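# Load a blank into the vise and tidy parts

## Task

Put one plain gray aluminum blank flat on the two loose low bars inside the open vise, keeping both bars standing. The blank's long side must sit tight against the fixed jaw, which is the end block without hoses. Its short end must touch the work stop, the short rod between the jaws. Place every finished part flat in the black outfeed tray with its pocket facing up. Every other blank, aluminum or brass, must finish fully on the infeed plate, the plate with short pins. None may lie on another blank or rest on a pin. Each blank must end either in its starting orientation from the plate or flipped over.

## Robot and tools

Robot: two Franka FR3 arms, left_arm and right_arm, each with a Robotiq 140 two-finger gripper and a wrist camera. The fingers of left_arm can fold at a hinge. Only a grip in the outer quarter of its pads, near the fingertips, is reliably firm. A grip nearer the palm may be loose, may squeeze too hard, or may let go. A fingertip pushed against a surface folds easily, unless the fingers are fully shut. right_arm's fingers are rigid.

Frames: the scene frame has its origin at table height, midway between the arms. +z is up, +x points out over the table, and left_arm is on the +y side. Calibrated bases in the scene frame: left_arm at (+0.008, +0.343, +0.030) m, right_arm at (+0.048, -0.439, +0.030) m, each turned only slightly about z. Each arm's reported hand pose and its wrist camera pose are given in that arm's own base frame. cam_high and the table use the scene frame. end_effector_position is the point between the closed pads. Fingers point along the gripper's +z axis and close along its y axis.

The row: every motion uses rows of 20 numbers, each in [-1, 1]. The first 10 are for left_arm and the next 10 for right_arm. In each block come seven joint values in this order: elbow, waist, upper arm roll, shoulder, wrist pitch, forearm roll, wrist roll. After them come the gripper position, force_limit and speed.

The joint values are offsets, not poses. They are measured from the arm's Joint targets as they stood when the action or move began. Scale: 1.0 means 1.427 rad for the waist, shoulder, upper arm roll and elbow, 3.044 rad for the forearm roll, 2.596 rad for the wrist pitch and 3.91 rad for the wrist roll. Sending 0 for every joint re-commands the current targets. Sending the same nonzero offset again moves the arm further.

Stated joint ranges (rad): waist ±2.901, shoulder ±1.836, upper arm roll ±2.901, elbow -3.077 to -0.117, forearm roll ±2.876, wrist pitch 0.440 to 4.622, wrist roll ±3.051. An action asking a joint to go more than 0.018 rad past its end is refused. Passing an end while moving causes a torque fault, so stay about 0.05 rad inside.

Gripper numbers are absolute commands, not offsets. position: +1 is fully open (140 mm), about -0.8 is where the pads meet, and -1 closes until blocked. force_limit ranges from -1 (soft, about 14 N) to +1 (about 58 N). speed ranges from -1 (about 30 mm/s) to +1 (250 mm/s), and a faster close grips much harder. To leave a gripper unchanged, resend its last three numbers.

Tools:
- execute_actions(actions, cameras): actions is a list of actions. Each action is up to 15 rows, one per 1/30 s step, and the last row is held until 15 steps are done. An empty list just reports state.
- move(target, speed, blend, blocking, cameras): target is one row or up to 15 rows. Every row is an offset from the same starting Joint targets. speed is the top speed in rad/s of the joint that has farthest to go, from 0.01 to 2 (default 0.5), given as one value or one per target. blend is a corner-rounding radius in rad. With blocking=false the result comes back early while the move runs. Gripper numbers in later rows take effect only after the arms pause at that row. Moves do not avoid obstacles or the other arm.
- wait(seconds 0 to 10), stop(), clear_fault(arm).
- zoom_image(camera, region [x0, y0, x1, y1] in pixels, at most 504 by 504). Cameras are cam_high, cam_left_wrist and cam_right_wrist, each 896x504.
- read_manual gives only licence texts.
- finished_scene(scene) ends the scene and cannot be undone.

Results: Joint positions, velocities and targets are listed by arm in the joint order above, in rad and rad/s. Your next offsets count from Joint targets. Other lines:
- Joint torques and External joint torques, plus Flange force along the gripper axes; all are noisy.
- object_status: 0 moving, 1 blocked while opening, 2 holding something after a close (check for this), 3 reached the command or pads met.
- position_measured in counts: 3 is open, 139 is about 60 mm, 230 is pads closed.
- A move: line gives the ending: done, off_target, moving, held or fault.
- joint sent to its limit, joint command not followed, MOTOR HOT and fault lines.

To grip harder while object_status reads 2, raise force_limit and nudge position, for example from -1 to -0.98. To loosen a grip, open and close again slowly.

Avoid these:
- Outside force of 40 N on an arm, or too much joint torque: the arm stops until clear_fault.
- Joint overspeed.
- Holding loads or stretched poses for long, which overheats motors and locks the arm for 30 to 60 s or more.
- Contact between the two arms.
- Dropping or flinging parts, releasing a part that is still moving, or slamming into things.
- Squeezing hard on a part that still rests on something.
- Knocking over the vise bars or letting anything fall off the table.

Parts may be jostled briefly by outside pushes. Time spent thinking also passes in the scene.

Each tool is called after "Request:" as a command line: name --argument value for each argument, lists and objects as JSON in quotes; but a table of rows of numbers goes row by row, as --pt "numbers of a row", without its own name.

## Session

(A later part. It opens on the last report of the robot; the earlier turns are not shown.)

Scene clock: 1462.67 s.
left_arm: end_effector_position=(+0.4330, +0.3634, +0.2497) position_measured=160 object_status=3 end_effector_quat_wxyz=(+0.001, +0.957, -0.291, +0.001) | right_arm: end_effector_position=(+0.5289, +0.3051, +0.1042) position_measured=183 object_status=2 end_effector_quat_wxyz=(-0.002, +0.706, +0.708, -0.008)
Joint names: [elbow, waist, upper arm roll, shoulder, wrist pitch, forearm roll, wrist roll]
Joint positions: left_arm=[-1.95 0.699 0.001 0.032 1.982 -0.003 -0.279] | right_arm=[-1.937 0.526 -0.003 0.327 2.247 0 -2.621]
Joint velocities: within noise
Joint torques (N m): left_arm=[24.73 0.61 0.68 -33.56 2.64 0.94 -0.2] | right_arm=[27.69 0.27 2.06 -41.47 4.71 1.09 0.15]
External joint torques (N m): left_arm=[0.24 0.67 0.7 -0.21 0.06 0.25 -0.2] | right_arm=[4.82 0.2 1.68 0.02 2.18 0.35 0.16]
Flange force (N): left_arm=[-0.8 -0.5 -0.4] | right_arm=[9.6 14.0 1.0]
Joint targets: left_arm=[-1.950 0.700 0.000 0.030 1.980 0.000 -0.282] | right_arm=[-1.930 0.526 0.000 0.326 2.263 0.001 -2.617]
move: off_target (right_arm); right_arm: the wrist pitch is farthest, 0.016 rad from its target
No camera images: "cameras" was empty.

Request:
move --target '[0,0,0,0,0,0,0,-0.25,-0.05,-1, -0.0005,0,0,0.0015,0.001,0,0,-1,-0.05,-1]' --speed 0.02 --cameras '[]'

Scene clock: 1465.73 s.
left_arm: end_effector_position=(+0.4330, +0.3634, +0.2497) position_measured=160 object_status=3 end_effector_quat_wxyz=(+0.001, +0.957, -0.291, +0.001) | right_arm: end_effector_position=(+0.5289, +0.3051, +0.1042) position_measured=183 object_status=2 end_effector_quat_wxyz=(-0.002, +0.706, +0.708, -0.008)
Joint names: [elbow, waist, upper arm roll, shoulder, wrist pitch, forearm roll, wrist roll]
Joint positions: left_arm=[-1.95 0.699 0.001 0.032 1.982 -0.003 -0.279] | right_arm=[-1.937 0.526 -0.003 0.327 2.247 0 -2.621]
Joint velocities: within noise
Joint torques (N m): left_arm=[24.63 0.55 0.7 -33.59 2.67 0.93 -0.22] | right_arm=[27.15 0.26 2.08 -40.25 5.06 1.03 0.07]
External joint torques (N m): left_arm=[0.06 0.57 0.69 -0.22 0.07 0.24 -0.22] | right_arm=[4.26 0.35 1.85 1.23 2.53 0.3 0.07]
Flange force (N): left_arm=[-0.8 0.3 -0.1] | right_arm=[9.9 14.5 3.8]
Joint targets: left_arm=[-1.950 0.700 0.000 0.030 1.980 0.000 -0.282] | right_arm=[-1.931 0.526 0.000 0.329 2.266 0.001 -2.617]
move: off_target (right_arm); right_arm: the wrist pitch is farthest, 0.019 rad from its target
No camera images: "cameras" was empty.

Request:
move --target '[0,0,0,0,0,0,0,-0.25,-0.05,-1, -0.003,0,0,0,0.0005,0,0,-1,-0.05,-1]' --speed 0.02 --cameras '[]'

Scene clock: 1475.20 s.
left_arm: end_effector_position=(+0.4330, +0.3634, +0.2497) position_measured=160 object_status=3 end_effector_quat_wxyz=(+0.001, +0.957, -0.291, +0.001) | right_arm: end_effector_position=(+0.5289, +0.3051, +0.1040) position_measured=183 object_status=2 end_effector_quat_wxyz=(-0.002, +0.706, +0.708, -0.008)
Joint names: [elbow, waist, upper arm roll, shoulder, wrist pitch, forearm roll, wrist roll]
Joint positions: left_arm=[-1.95 0.699 0.001 0.032 1.982 -0.003 -0.279] | right_arm=[-1.937 0.526 -0.003 0.327 2.248 0 -2.621]
Joint velocities: within noise
Joint torques (N m): left_arm=[24.65 0.6 0.73 -33.56 2.66 0.93 -0.16] | right_arm=[26.26 0.29 2.04 -40.28 4.79 1.05 0.15]
External joint torques (N m): left_arm=[0.18 0.57 0.68 -0.18 0.08 0.25 -0.16] | right_arm=[3.34 0.14 1.6 1.25 2.26 0.32 0.15]
Flange force (N): left_arm=[-0.8 -0.3 -0.2] | right_arm=[8.1 11.7 4.0]
Joint targets: left_arm=[-1.950 0.700 0.000 0.030 1.980 0.000 -0.282] | right_arm=[-1.935 0.526 0.000 0.329 2.267 0.001 -2.617]
move: off_target (right_arm); right_arm: the wrist pitch is farthest, 0.020 rad from its target
No camera images: "cameras" was empty.

Request:
move --target '[0,0,0,0,0,0,0,-0.25,-0.05,-1, -0.003,0,0,0,0.0003,0,0,-1,-0.05,-1]' --speed 0.02 --cameras '[]'

Scene clock: 1477.53 s.
left_arm: end_effector_position=(+0.4330, +0.3634, +0.2497) position_measured=160 object_status=3 end_effector_quat_wxyz=(+0.001, +0.957, -0.291, +0.001) | right_arm: end_effector_position=(+0.5288, +0.3050, +0.1027) position_measured=183 object_status=2 end_effector_quat_wxyz=(-0.001, +0.706, +0.708, -0.007)
Joint names: [elbow, waist, upper arm roll, shoulder, wrist pitch, forearm roll, wrist roll]
Joint positions: left_arm=[-1.95 0.699 0.001 0.032 1.982 -0.003 -0.279] | right_arm=[-1.94 0.526 -0.003 0.327 2.253 0 -2.62]
Joint velocities: within noise
Joint torques (N m): left_arm=[24.72 0.58 0.66 -33.59 2.67 0.93 -0.2] | right_arm=[25.77 0.3 2.09 -40.67 4.12 1.08 0.18]
External joint torques (N m): left_arm=[0.26 0.51 0.57 -0.28 0.09 0.24 -0.2] | right_arm=[2.99 0.33 1.8 0.67 1.6 0.35 0.18]
Flange force (N): left_arm=[-0.5 -0.2 -0.4] | right_arm=[7.3 9.6 2.1]
Joint targets: left_arm=[-1.950 0.700 0.000 0.030 1.980 0.000 -0.282] | right_arm=[-1.939 0.526 0.000 0.329 2.268 0.001 -2.617]
move: off_target (right_arm); right_arm: the wrist pitch is farthest, 0.015 rad from its target
No camera images: "cameras" was empty.

Request:
move --target '[0,0,0,0,0,0,0,-0.25,-0.05,-1, -0.0012,0,0,0.0006,0.0005,0,0,-1,-0.05,-1]' --speed 0.02 --cameras '[]'

Scene clock: 1480.27 s.
left_arm: end_effector_position=(+0.4330, +0.3634, +0.2497) position_measured=160 object_status=3 end_effector_quat_wxyz=(+0.001, +0.957, -0.291, +0.001) | right_arm: end_effector_position=(+0.5288, +0.3050, +0.1016) position_measured=183 object_status=2 end_effector_quat_wxyz=(-0.001, +0.706, +0.708, -0.007)
Joint names: [elbow, waist, upper arm roll, shoulder, wrist pitch, forearm roll, wrist roll]
Joint positions: left_arm=[-1.95 0.699 0.001 0.032 1.982 -0.003 -0.279] | right_arm=[-1.942 0.526 -0.003 0.328 2.256 0 -2.62]
Joint velocities: within noise
Joint torques (N m): left_arm=[24.67 0.58 0.72 -33.55 2.66 0.94 -0.18] | right_arm=[25.57 0.27 2.09 -40.73 3.95 1.07 0.09]
External joint torques (N m): left_arm=[0.18 0.65 0.76 -0.17 0.07 0.25 -0.18] | right_arm=[2.79 0.27 1.76 0.69 1.43 0.34 0.09]
Flange force (N): left_arm=[-0.9 -0.3 -0.3] | right_arm=[6.8 9.2 1.9]
Joint targets: left_arm=[-1.950 0.700 0.000 0.030 1.980 0.000 -0.282] | right_arm=[-1.941 0.526 0.000 0.329 2.269 0.001 -2.617]
move: off_target (right_arm); right_arm: the wrist pitch is farthest, 0.013 rad from its target
No camera images: "cameras" was empty.

Request:
move --target '[0,0,0,0,0,0,0,-0.25,-0.05,-1, -0.0008,0,0,0.0006,0.0005,0,0,-1,-0.05,-1]' --speed 0.02 --cameras '[]'

Scene clock: 1482.07 s.
left_arm: end_effector_position=(+0.4330, +0.3634, +0.2497) position_measured=160 object_status=3 end_effector_quat_wxyz=(+0.001, +0.957, -0.291, +0.001) | right_arm: end_effector_position=(+0.5288, +0.3050, +0.1014) position_measured=183 object_status=2 end_effector_quat_wxyz=(-0.001, +0.706, +0.708, -0.007)
Joint names: [elbow, waist, upper arm roll, shoulder, wrist pitch, forearm roll, wrist roll]
Joint positions: left_arm=[-1.95 0.699 0.001 0.032 1.982 -0.003 -0.279] | right_arm=[-1.942 0.526 -0.003 0.329 2.257 0 -2.62]
Joint velocities: within noise
Joint torques (N m): left_arm=[24.67 0.58 0.7 -33.59 2.66 0.93 -0.19] | right_arm=[24.94 0.23 2.04 -39.73 3.98 1.06 0.12]
External joint torques (N m): left_arm=[0.15 0.59 0.68 -0.18 0.07 0.24 -0.19] | right_arm=[2.23 0.39 1.87 1.53 1.46 0.34 0.13]
Flange force (N): left_arm=[-0.8 -0.2 -0.2] | right_arm=[7.0 9.1 3.6]
Joint targets: left_arm=[-1.950 0.700 0.000 0.030 1.980 0.000 -0.282] | right_arm=[-1.942 0.526 0.000 0.330 2.271 0.001 -2.617]
move: off_target (right_arm); right_arm: the wrist pitch is farthest, 0.013 rad from its target
No camera images: "cameras" was empty.

Request:
move --target '[0,0,0,0,0,0,0,-0.25,-0.05,-1, -0.0008,0,0,0.0006,0.0005,0,0,-1,-0.05,-1]' --speed 0.02 --cameras '["cam_right_wrist"]'

Request:
zoom_image --camera "cam_right_wrist" --region '[420, 60, 660, 195]'

Scene clock: 1485.23 s.
left_arm: end_effector_position=(+0.4330, +0.3634, +0.2497) position_measured=160 object_status=3 end_effector_quat_wxyz=(+0.001, +0.957, -0.291, +0.001) | right_arm: end_effector_position=(+0.5288, +0.3050, +0.1013) position_measured=183 object_status=2 end_effector_quat_wxyz=(-0.001, +0.706, +0.708, -0.007)
Joint names: [elbow, waist, upper arm roll, shoulder, wrist pitch, forearm roll, wrist roll]
Joint positions: left_arm=[-1.95 0.699 0.001 0.032 1.982 -0.003 -0.279] | right_arm=[-1.942 0.526 -0.003 0.329 2.257 0 -2.62]
Joint velocities: within noise
Joint torques (N m): left_arm=[24.68 0.63 0.71 -33.54 2.66 0.93 -0.15] | right_arm=[24.31 0.29 2.17 -39.2 4.14 1.03 0.13]
External joint torques (N m): left_arm=[0.06 0.66 0.71 0.01 0.05 0.24 -0.15] | right_arm=[1.43 0.19 1.77 2.33 1.59 0.3 0.13]
Flange force (N): left_arm=[-0.8 -0.5 0.0] | right_arm=[6.1 8.1 5.6]
Joint targets: left_arm=[-1.950 0.700 0.000 0.030 1.980 0.000 -0.282] | right_arm=[-1.943 0.526 0.000 0.331 2.272 0.001 -2.617]
move: off_target (right_arm); right_arm: the wrist pitch is farthest, 0.015 rad from its target
camera_calibration:
cam_right_wrist: T_world_to_cam=[[0.999617, 0.0199451, -0.0191742, -0.523266], [0.0254425, -0.93495, 0.353865, 0.239903], [-0.010869, -0.354218, -0.9351, 0.344062], [0, 0, 0, 1]] pos_world=[0.520702, 0.356607, 0.226806]
Images, in order (width x height): cam_right_wrist 896x504.

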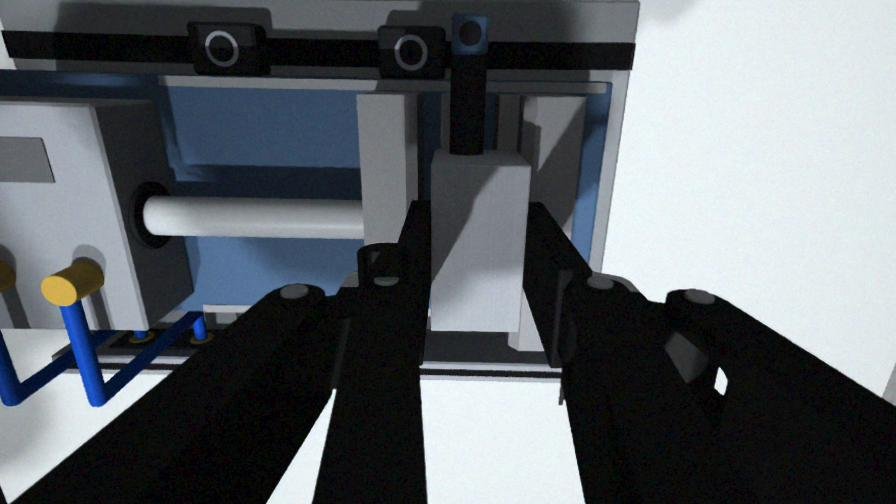

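Scaled by 2.100 from the camera's 896x504 image, which has a finer 1280x720 frame.

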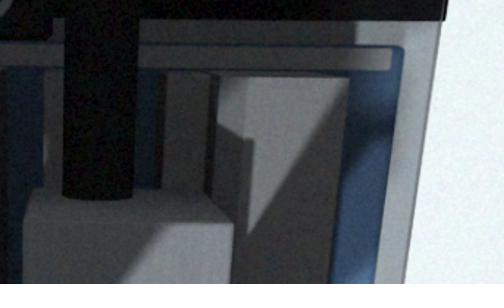

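Request:
move --target '[0,0,0,0,0,0,0,-0.25,-0.05,-1, 0,0,0,0,0,0,0,-0.25,-0.05,-1]' --speed 0.02 --cameras '["cam_right_wrist"]'

Request:
zoom_image --camera "cam_right_wrist" --region '[420, 60, 660, 195]'

Scene clock: 1507.13 s.
left_arm: end_effector_position=(+0.4330, +0.3634, +0.2497) position_measured=160 object_status=3 end_effector_quat_wxyz=(+0.001, +0.957, -0.291, +0.001) | right_arm: end_effector_position=(+0.5311, +0.3066, +0.1015) position_measured=160 object_status=0 end_effector_quat_wxyz=(+0.000, +0.706, +0.708, -0.003)
Joint names: [elbow, waist, upper arm roll, shoulder, wrist pitch, forearm roll, wrist roll]
Joint positions: left_arm=[-1.95 0.699 0.001 0.032 1.982 -0.003 -0.279] | right_arm=[-1.943 0.526 -0.002 0.33 2.267 0 -2.62]
Joint velocities: within noise
Joint torques (N m): left_arm=[24.69 0.6 0.75 -33.59 2.66 0.93 -0.18] | right_arm=[24.21 -0.28 1.43 -40.41 2.84 0.8 0.12]
External joint torques (N m): left_arm=[0.16 0.59 0.7 -0.18 0.07 0.24 -0.18] | right_arm=[1.35 -0.26 1.13 1.13 0.27 0.07 0.12]
Flange force (N): left_arm=[-0.8 -0.2 -0.2] | right_arm=[4.5 6.9 1.2]
Joint targets: left_arm=[-1.950 0.700 0.000 0.030 1.980 0.000 -0.282] | right_arm=[-1.943 0.526 0.000 0.331 2.272 0.001 -2.617]
move: done
camera_calibration:
cam_right_wrist: T_world_to_cam=[[0.99973, 0.020186, -0.0114662, -0.526534], [0.0229221, -0.936545, 0.349797, 0.243552], [-0.00367763, -0.349966, -0.936755, 0.339872], [0, 0, 0, 1]] pos_world=[0.522059, 0.357669, 0.227146]
Images, in order (width x height): cam_right_wrist 896x504.

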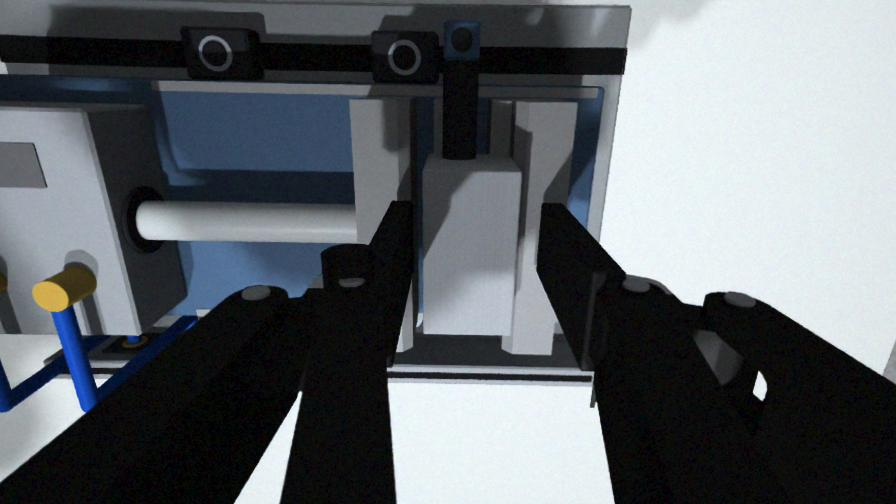

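Scaled by 2.100 from the camera's 896x504 image, which has a finer 1280x720 frame.

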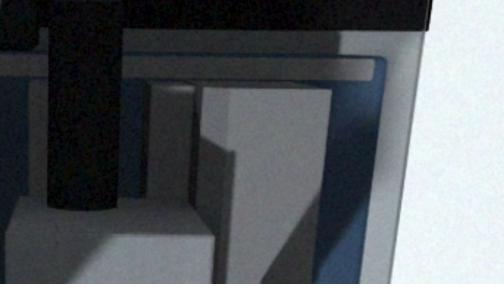

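Request:
zoom_image --camera "cam_right_wrist" --region '[484, 140, 548, 176]'

Request:
zoom_image --camera "cam_right_wrist" --region '[484, 320, 548, 356]'

Request:
zoom_image --camera "cam_right_wrist" --region '[470, 90, 534, 126]'

Request:
zoom_image --camera "cam_right_wrist" --region '[400, 140, 528, 212]'

Scaled by 7.875 from the camera's 896x504 image, which has a finer 1280x720 frame.

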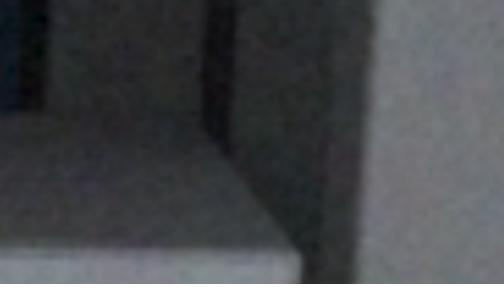

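Scaled by 7.875 from the camera's 896x504 image, which has a finer 1280x720 frame.

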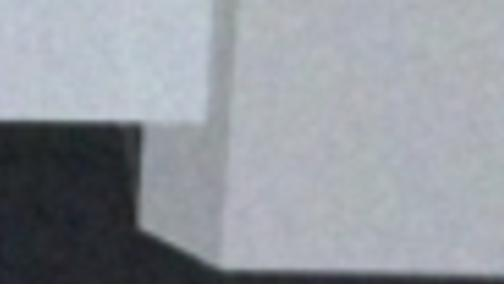

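Scaled by 7.875 from the camera's 896x504 image, which has a finer 1280x720 frame.

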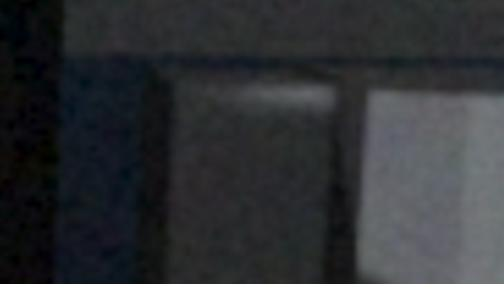

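Scaled by 3.938 from the camera's 896x504 image, which has a finer 1280x720 frame.

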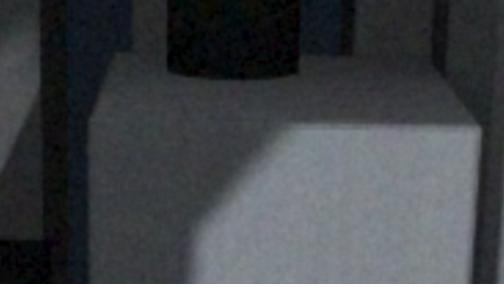

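Request:
move --pt "0 0 0 0 0 0 0 -0.25 -0.05 -1 0.000928 -0.000132 0 -0.015422 -0.008987 0 -0.00005 -0.25 -0.05 -1" --pt "0 0 0 0 0 0 0 -0.25 -0.05 -1 0.010640 -0.000132 0 -0.030952 -0.022863 0 -0.00005 -0.25 -0.05 -1" --pt "0 0 0 0 0 0 0 -0.25 -0.05 -1 0.040483 -0.000132 0 -0.063788 -0.057317 0 -0.00005 -0.25 -0.05 -1" --pt "0 0 0 0 0 0 0 -0.25 -0.05 -1 0.102422 -0.000132 0 -0.099309 -0.110890 0 -0.00005 -0.25 -0.05 -1" --speed '[0.04, 0.08, 0.2, 0.3]' --blend '[0.005, 0.01, 0.02, 0]' --cameras '["cam_high", "cam_right_wrist"]'

Request:
zoom_image --camera "cam_right_wrist" --region '[380, 90, 604, 216]'

Request:
zoom_image --camera "cam_right_wrist" --region '[380, 200, 604, 326]'

Scene clock: 1570.80 s.
left_arm: end_effector_position=(+0.4330, +0.3634, +0.2497) position_measured=160 object_status=3 end_effector_quat_wxyz=(+0.001, +0.957, -0.291, +0.001) | right_arm: end_effector_position=(+0.5314, +0.3070, +0.2303) position_measured=160 object_status=3 end_effector_quat_wxyz=(+0.001, +0.706, +0.708, +0.001)
Joint names: [elbow, waist, upper arm roll, shoulder, wrist pitch, forearm roll, wrist roll]
Joint positions: left_arm=[-1.95 0.699 0.001 0.032 1.982 -0.003 -0.279] | right_arm=[-1.798 0.526 -0.002 0.188 1.989 0 -2.62]
Joint velocities: left_arm=[within noise] | right_arm=[0 0 -0.001 -0.001 -0.005 0 0.001]
Joint torques (N m): left_arm=[24.71 0.54 0.69 -33.55 2.67 0.94 -0.22] | right_arm=[26.17 -0.33 1.19 -37.78 2.3 0.92 0.1]
External joint torques (N m): left_arm=[0.12 0.44 0.56 -0.03 0.07 0.25 -0.22] | right_arm=[1.47 -0.27 1.07 1.17 -0.29 0.05 0.1]
Flange force (N): left_arm=[-0.4 -0.4 -0.1] | right_arm=[5.6 8.5 -2.4]
Joint targets: left_arm=[-1.950 0.700 0.000 0.030 1.980 0.000 -0.282] | right_arm=[-1.797 0.526 0.000 0.189 1.984 0.001 -2.617]
move: done; blend cut to 0 rad at target 1
camera_calibration:
cam_right_wrist: T_world_to_cam=[[0.99979, 0.0200449, -0.00436258, -0.527024], [0.0203166, -0.938075, 0.345837, 0.201612], [0.00283985, -0.345853, -0.938284, 0.456275], [0, 0, 0, 1]] pos_world=[0.521522, 0.357495, 0.356092]
Images, in order (width x height): cam_high 896x504, cam_right_wrist 896x504.

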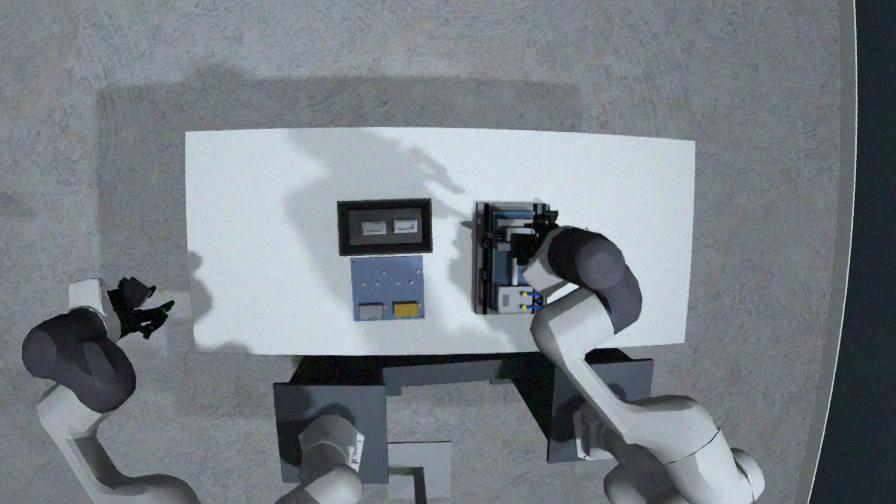

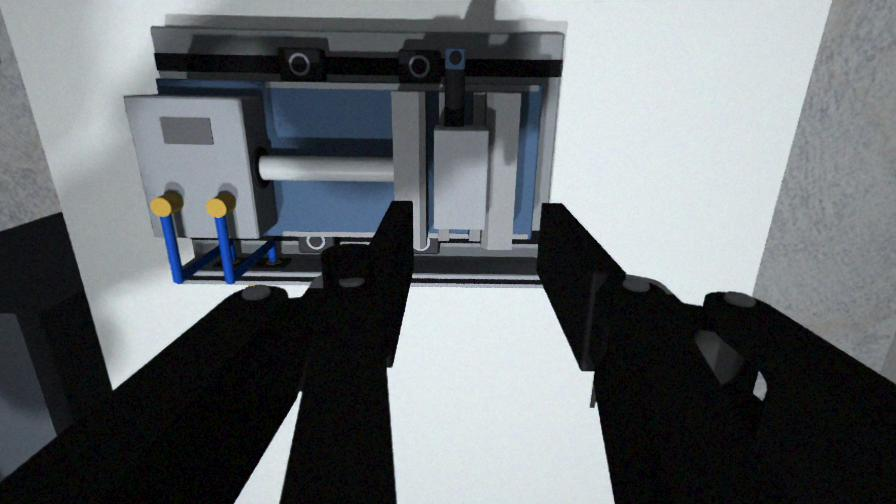

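Scaled by 2.250 from the camera's 896x504 image, which has a finer 1280x720 frame.

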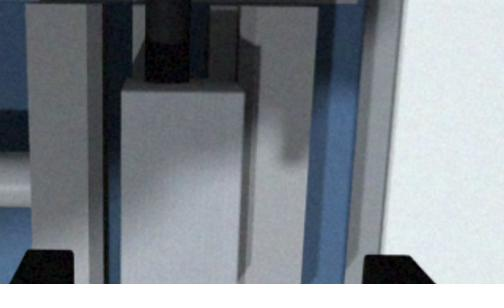

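Scaled by 2.250 from the camera's 896x504 image, which has a finer 1280x720 frame.

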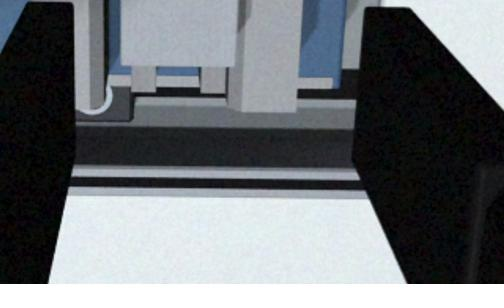

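Request:
zoom_image --camera "cam_right_wrist" --region '[460, 216, 524, 252]'

Request:
zoom_image --camera "cam_right_wrist" --region '[460, 90, 524, 126]'

Request:
zoom_image --camera "cam_right_wrist" --region '[428, 105, 492, 141]'

Scaled by 7.875 from the camera's 896x504 image, which has a finer 1280x720 frame.

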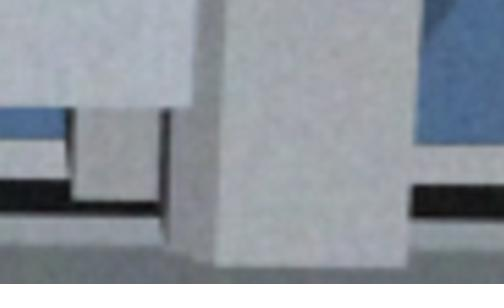

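Scaled by 7.875 from the camera's 896x504 image, which has a finer 1280x720 frame.

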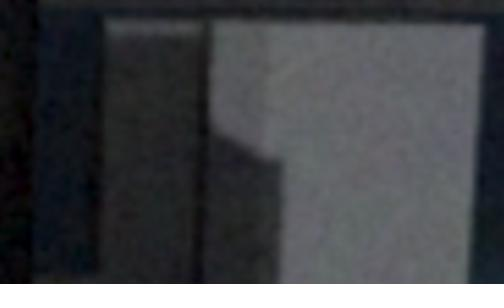

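Scaled by 7.875 from the camera's 896x504 image, which has a finer 1280x720 frame.

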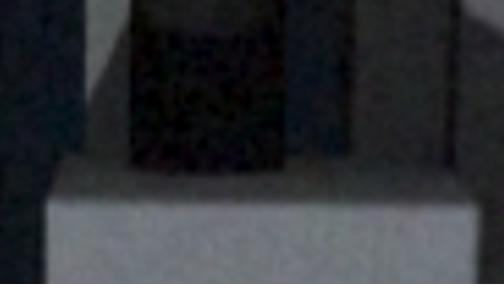

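Request:
move --target '[0,0,0,0,0,0,0,-0.25,-0.05,-1, -0.1079,-0.5095,0,-0.1086,0.0370,0,0.0003,-0.25,-0.05,-1]' --speed 0.4 --cameras '["cam_high", "cam_right_wrist"]'

Request:
zoom_image --camera "cam_high" --region '[460, 190, 570, 335]'

Request:
zoom_image --camera "cam_high" --region '[310, 170, 460, 340]'

Scene clock: 1598.90 s.
left_arm: end_effector_position=(+0.4330, +0.3634, +0.2496) position_measured=160 object_status=3 end_effector_quat_wxyz=(+0.001, +0.957, -0.291, +0.001) | right_arm: end_effector_position=(+0.5825, -0.1199, +0.2574) position_measured=160 object_status=3 end_effector_quat_wxyz=(+0.026, +0.911, +0.410, +0.036)
Joint names: [elbow, waist, upper arm roll, shoulder, wrist pitch, forearm roll, wrist roll]
Joint positions: left_arm=[-1.95 0.699 0.001 0.032 1.982 -0.003 -0.279] | right_arm=[-1.949 -0.2 -0.002 0.036 2.075 0 -2.619]
Joint velocities: left_arm=[within noise] | right_arm=[0 -0.001 0.001 0 0.004 0 0]
Joint torques (N m): left_arm=[24.66 0.57 0.69 -33.55 2.65 0.93 -0.16] | right_arm=[25.72 -0.44 0.87 -34.01 3.03 0.94 0.15]
External joint torques (N m): left_arm=[0.11 0.57 0.66 -0.07 0.06 0.25 -0.16] | right_arm=[0.81 -0.37 0.9 0.02 0.23 0.07 0.14]
Flange force (N): left_arm=[-0.7 -0.4 -0.1] | right_arm=[2.1 2.3 -0.6]
Joint targets: left_arm=[-1.950 0.700 0.000 0.030 1.980 0.000 -0.282] | right_arm=[-1.951 -0.201 0.000 0.034 2.080 0.001 -2.616]
move: done
camera_calibration:
cam_right_wrist: T_world_to_cam=[[0.757141, -0.649355, 0.0712444, -0.527753], [-0.636348, -0.7085, 0.305105, 0.211309], [-0.147645, -0.276344, -0.94965, 0.43287], [0, 0, 0, 1]] pos_world=[0.597961, -0.0733653, 0.384203]
Images, in order (width x height): cam_high 896x504, cam_right_wrist 896x504.

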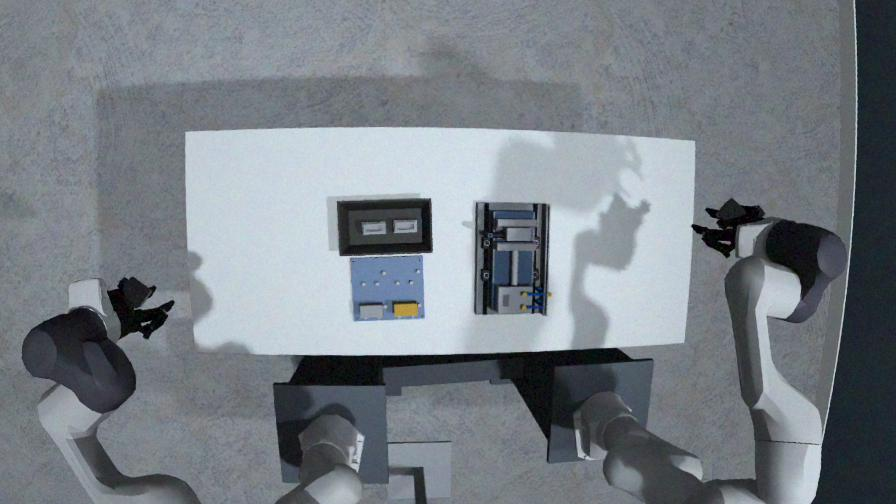

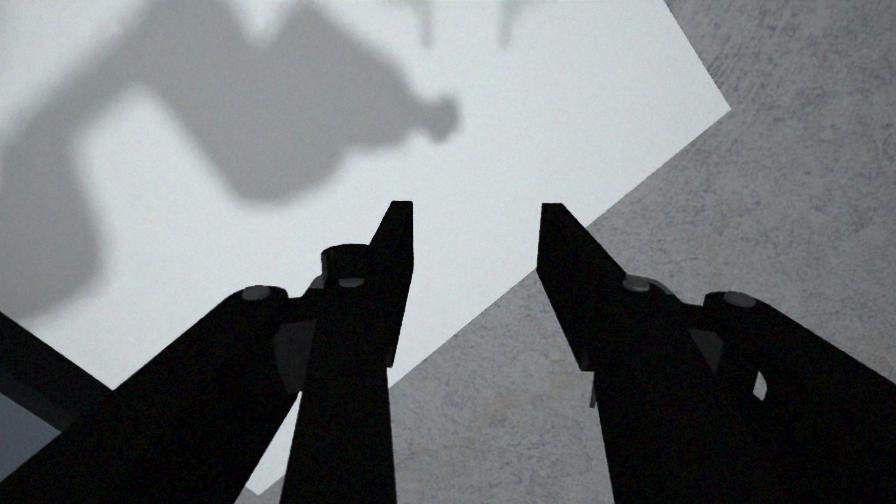

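Scaled by 3.476 from the camera's 896x504 image, which has a finer 1280x720 frame.

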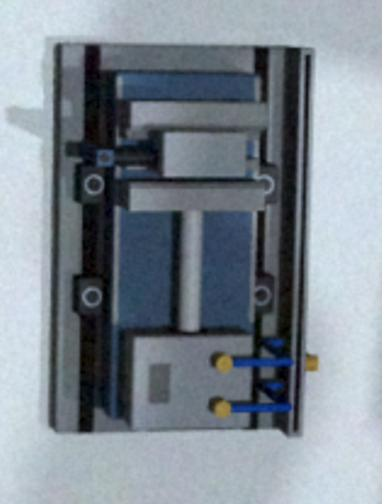

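Scaled by 2.965 from the camera's 896x504 image, which has a finer 1280x720 frame.

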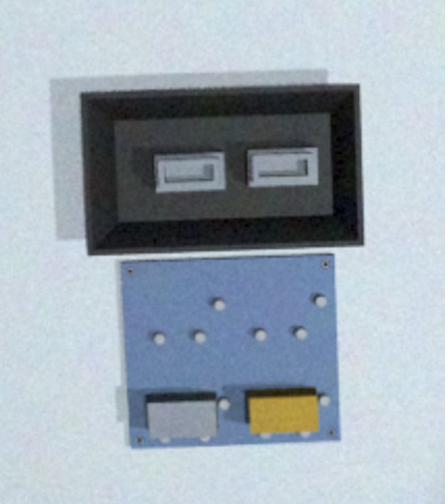

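Request:
zoom_image --camera "cam_high" --region '[475, 210, 555, 255]'

Request:
zoom_image --camera "cam_high" --region '[345, 290, 435, 330]'

Scaled by 6.300 from the camera's 896x504 image, which has a finer 1280x720 frame.

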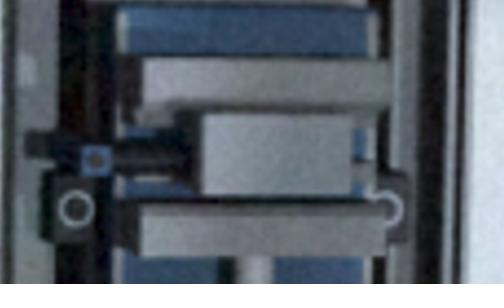

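Scaled by 5.600 from the camera's 896x504 image, which has a finer 1280x720 frame.

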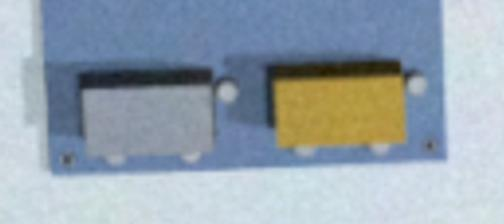

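Request:
execute_actions --actions '[]' --cameras '["cam_high"]'

Scene clock: 1606.40 s.
left_arm: end_effector_position=(+0.4330, +0.3634, +0.2496) position_measured=160 object_status=3 end_effector_quat_wxyz=(+0.001, +0.957, -0.291, +0.001) | right_arm: end_effector_position=(+0.5827, -0.1198, +0.2574) position_measured=160 object_status=3 end_effector_quat_wxyz=(+0.027, +0.911, +0.410, +0.036)
Joint names: [elbow, waist, upper arm roll, shoulder, wrist pitch, forearm roll, wrist roll]
Joint positions: left_arm=[-1.95 0.699 0.001 0.032 1.982 -0.003 -0.279] | right_arm=[-1.95 -0.2 -0.002 0.036 2.076 0 -2.619]
Joint velocities: within noise
Joint torques (N m): left_arm=[24.67 0.62 0.71 -33.56 2.67 0.94 -0.21] | right_arm=[26.16 -0.38 1.09 -33.95 2.98 0.92 0.07]
External joint torques (N m): left_arm=[0.11 0.65 0.71 -0.07 0.07 0.26 -0.21] | right_arm=[1.13 -0.43 1 0.23 0.15 0.04 0.06]
Flange force (N): left_arm=[-0.8 -0.4 -0.1] | right_arm=[2.9 4.0 -1.1]
Joint targets: left_arm=[-1.950 0.700 0.000 0.030 1.980 0.000 -0.282] | right_arm=[-1.951 -0.201 0.000 0.034 2.080 0.001 -2.616]
Tool commands: left_gripper/position=-0.25 left_gripper/force_limit=-0.05 left_gripper/speed=-1.0 right_gripper/position=-0.25 right_gripper/force_limit=-0.05 right_gripper/speed=-1.0
Images, in order (width x height): cam_high 896x504.

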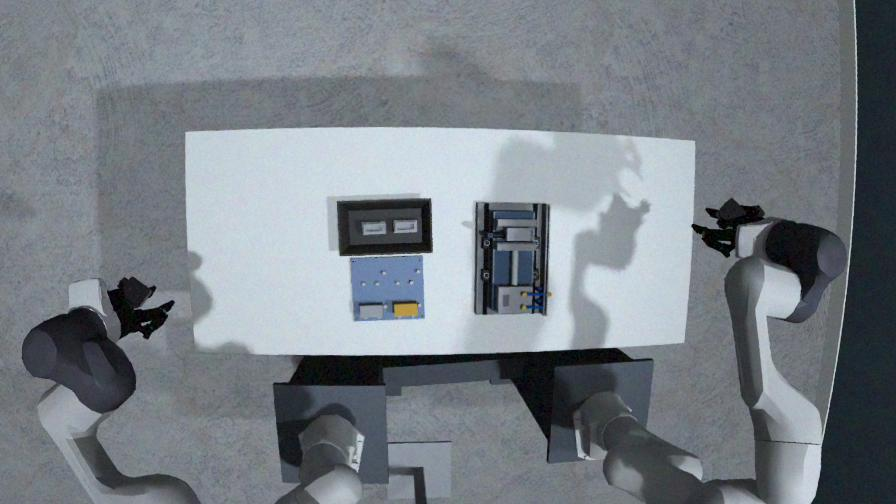

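Request:
zoom_image --camera "cam_high" --region '[460, 190, 570, 330]'

Request:
zoom_image --camera "cam_high" --region '[325, 190, 445, 330]'

Scaled by 3.600 from the camera's 896x504 image, which has a finer 1280x720 frame.

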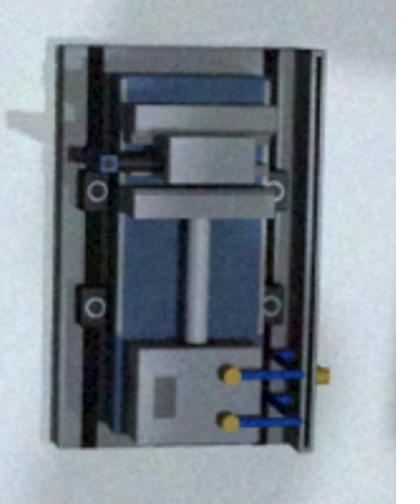

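Scaled by 3.600 from the camera's 896x504 image, which has a finer 1280x720 frame.

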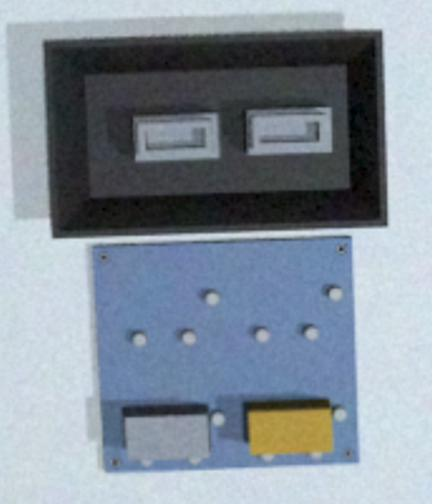

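Request:
finished_scene --scene 2

The scene is finished: the task was done.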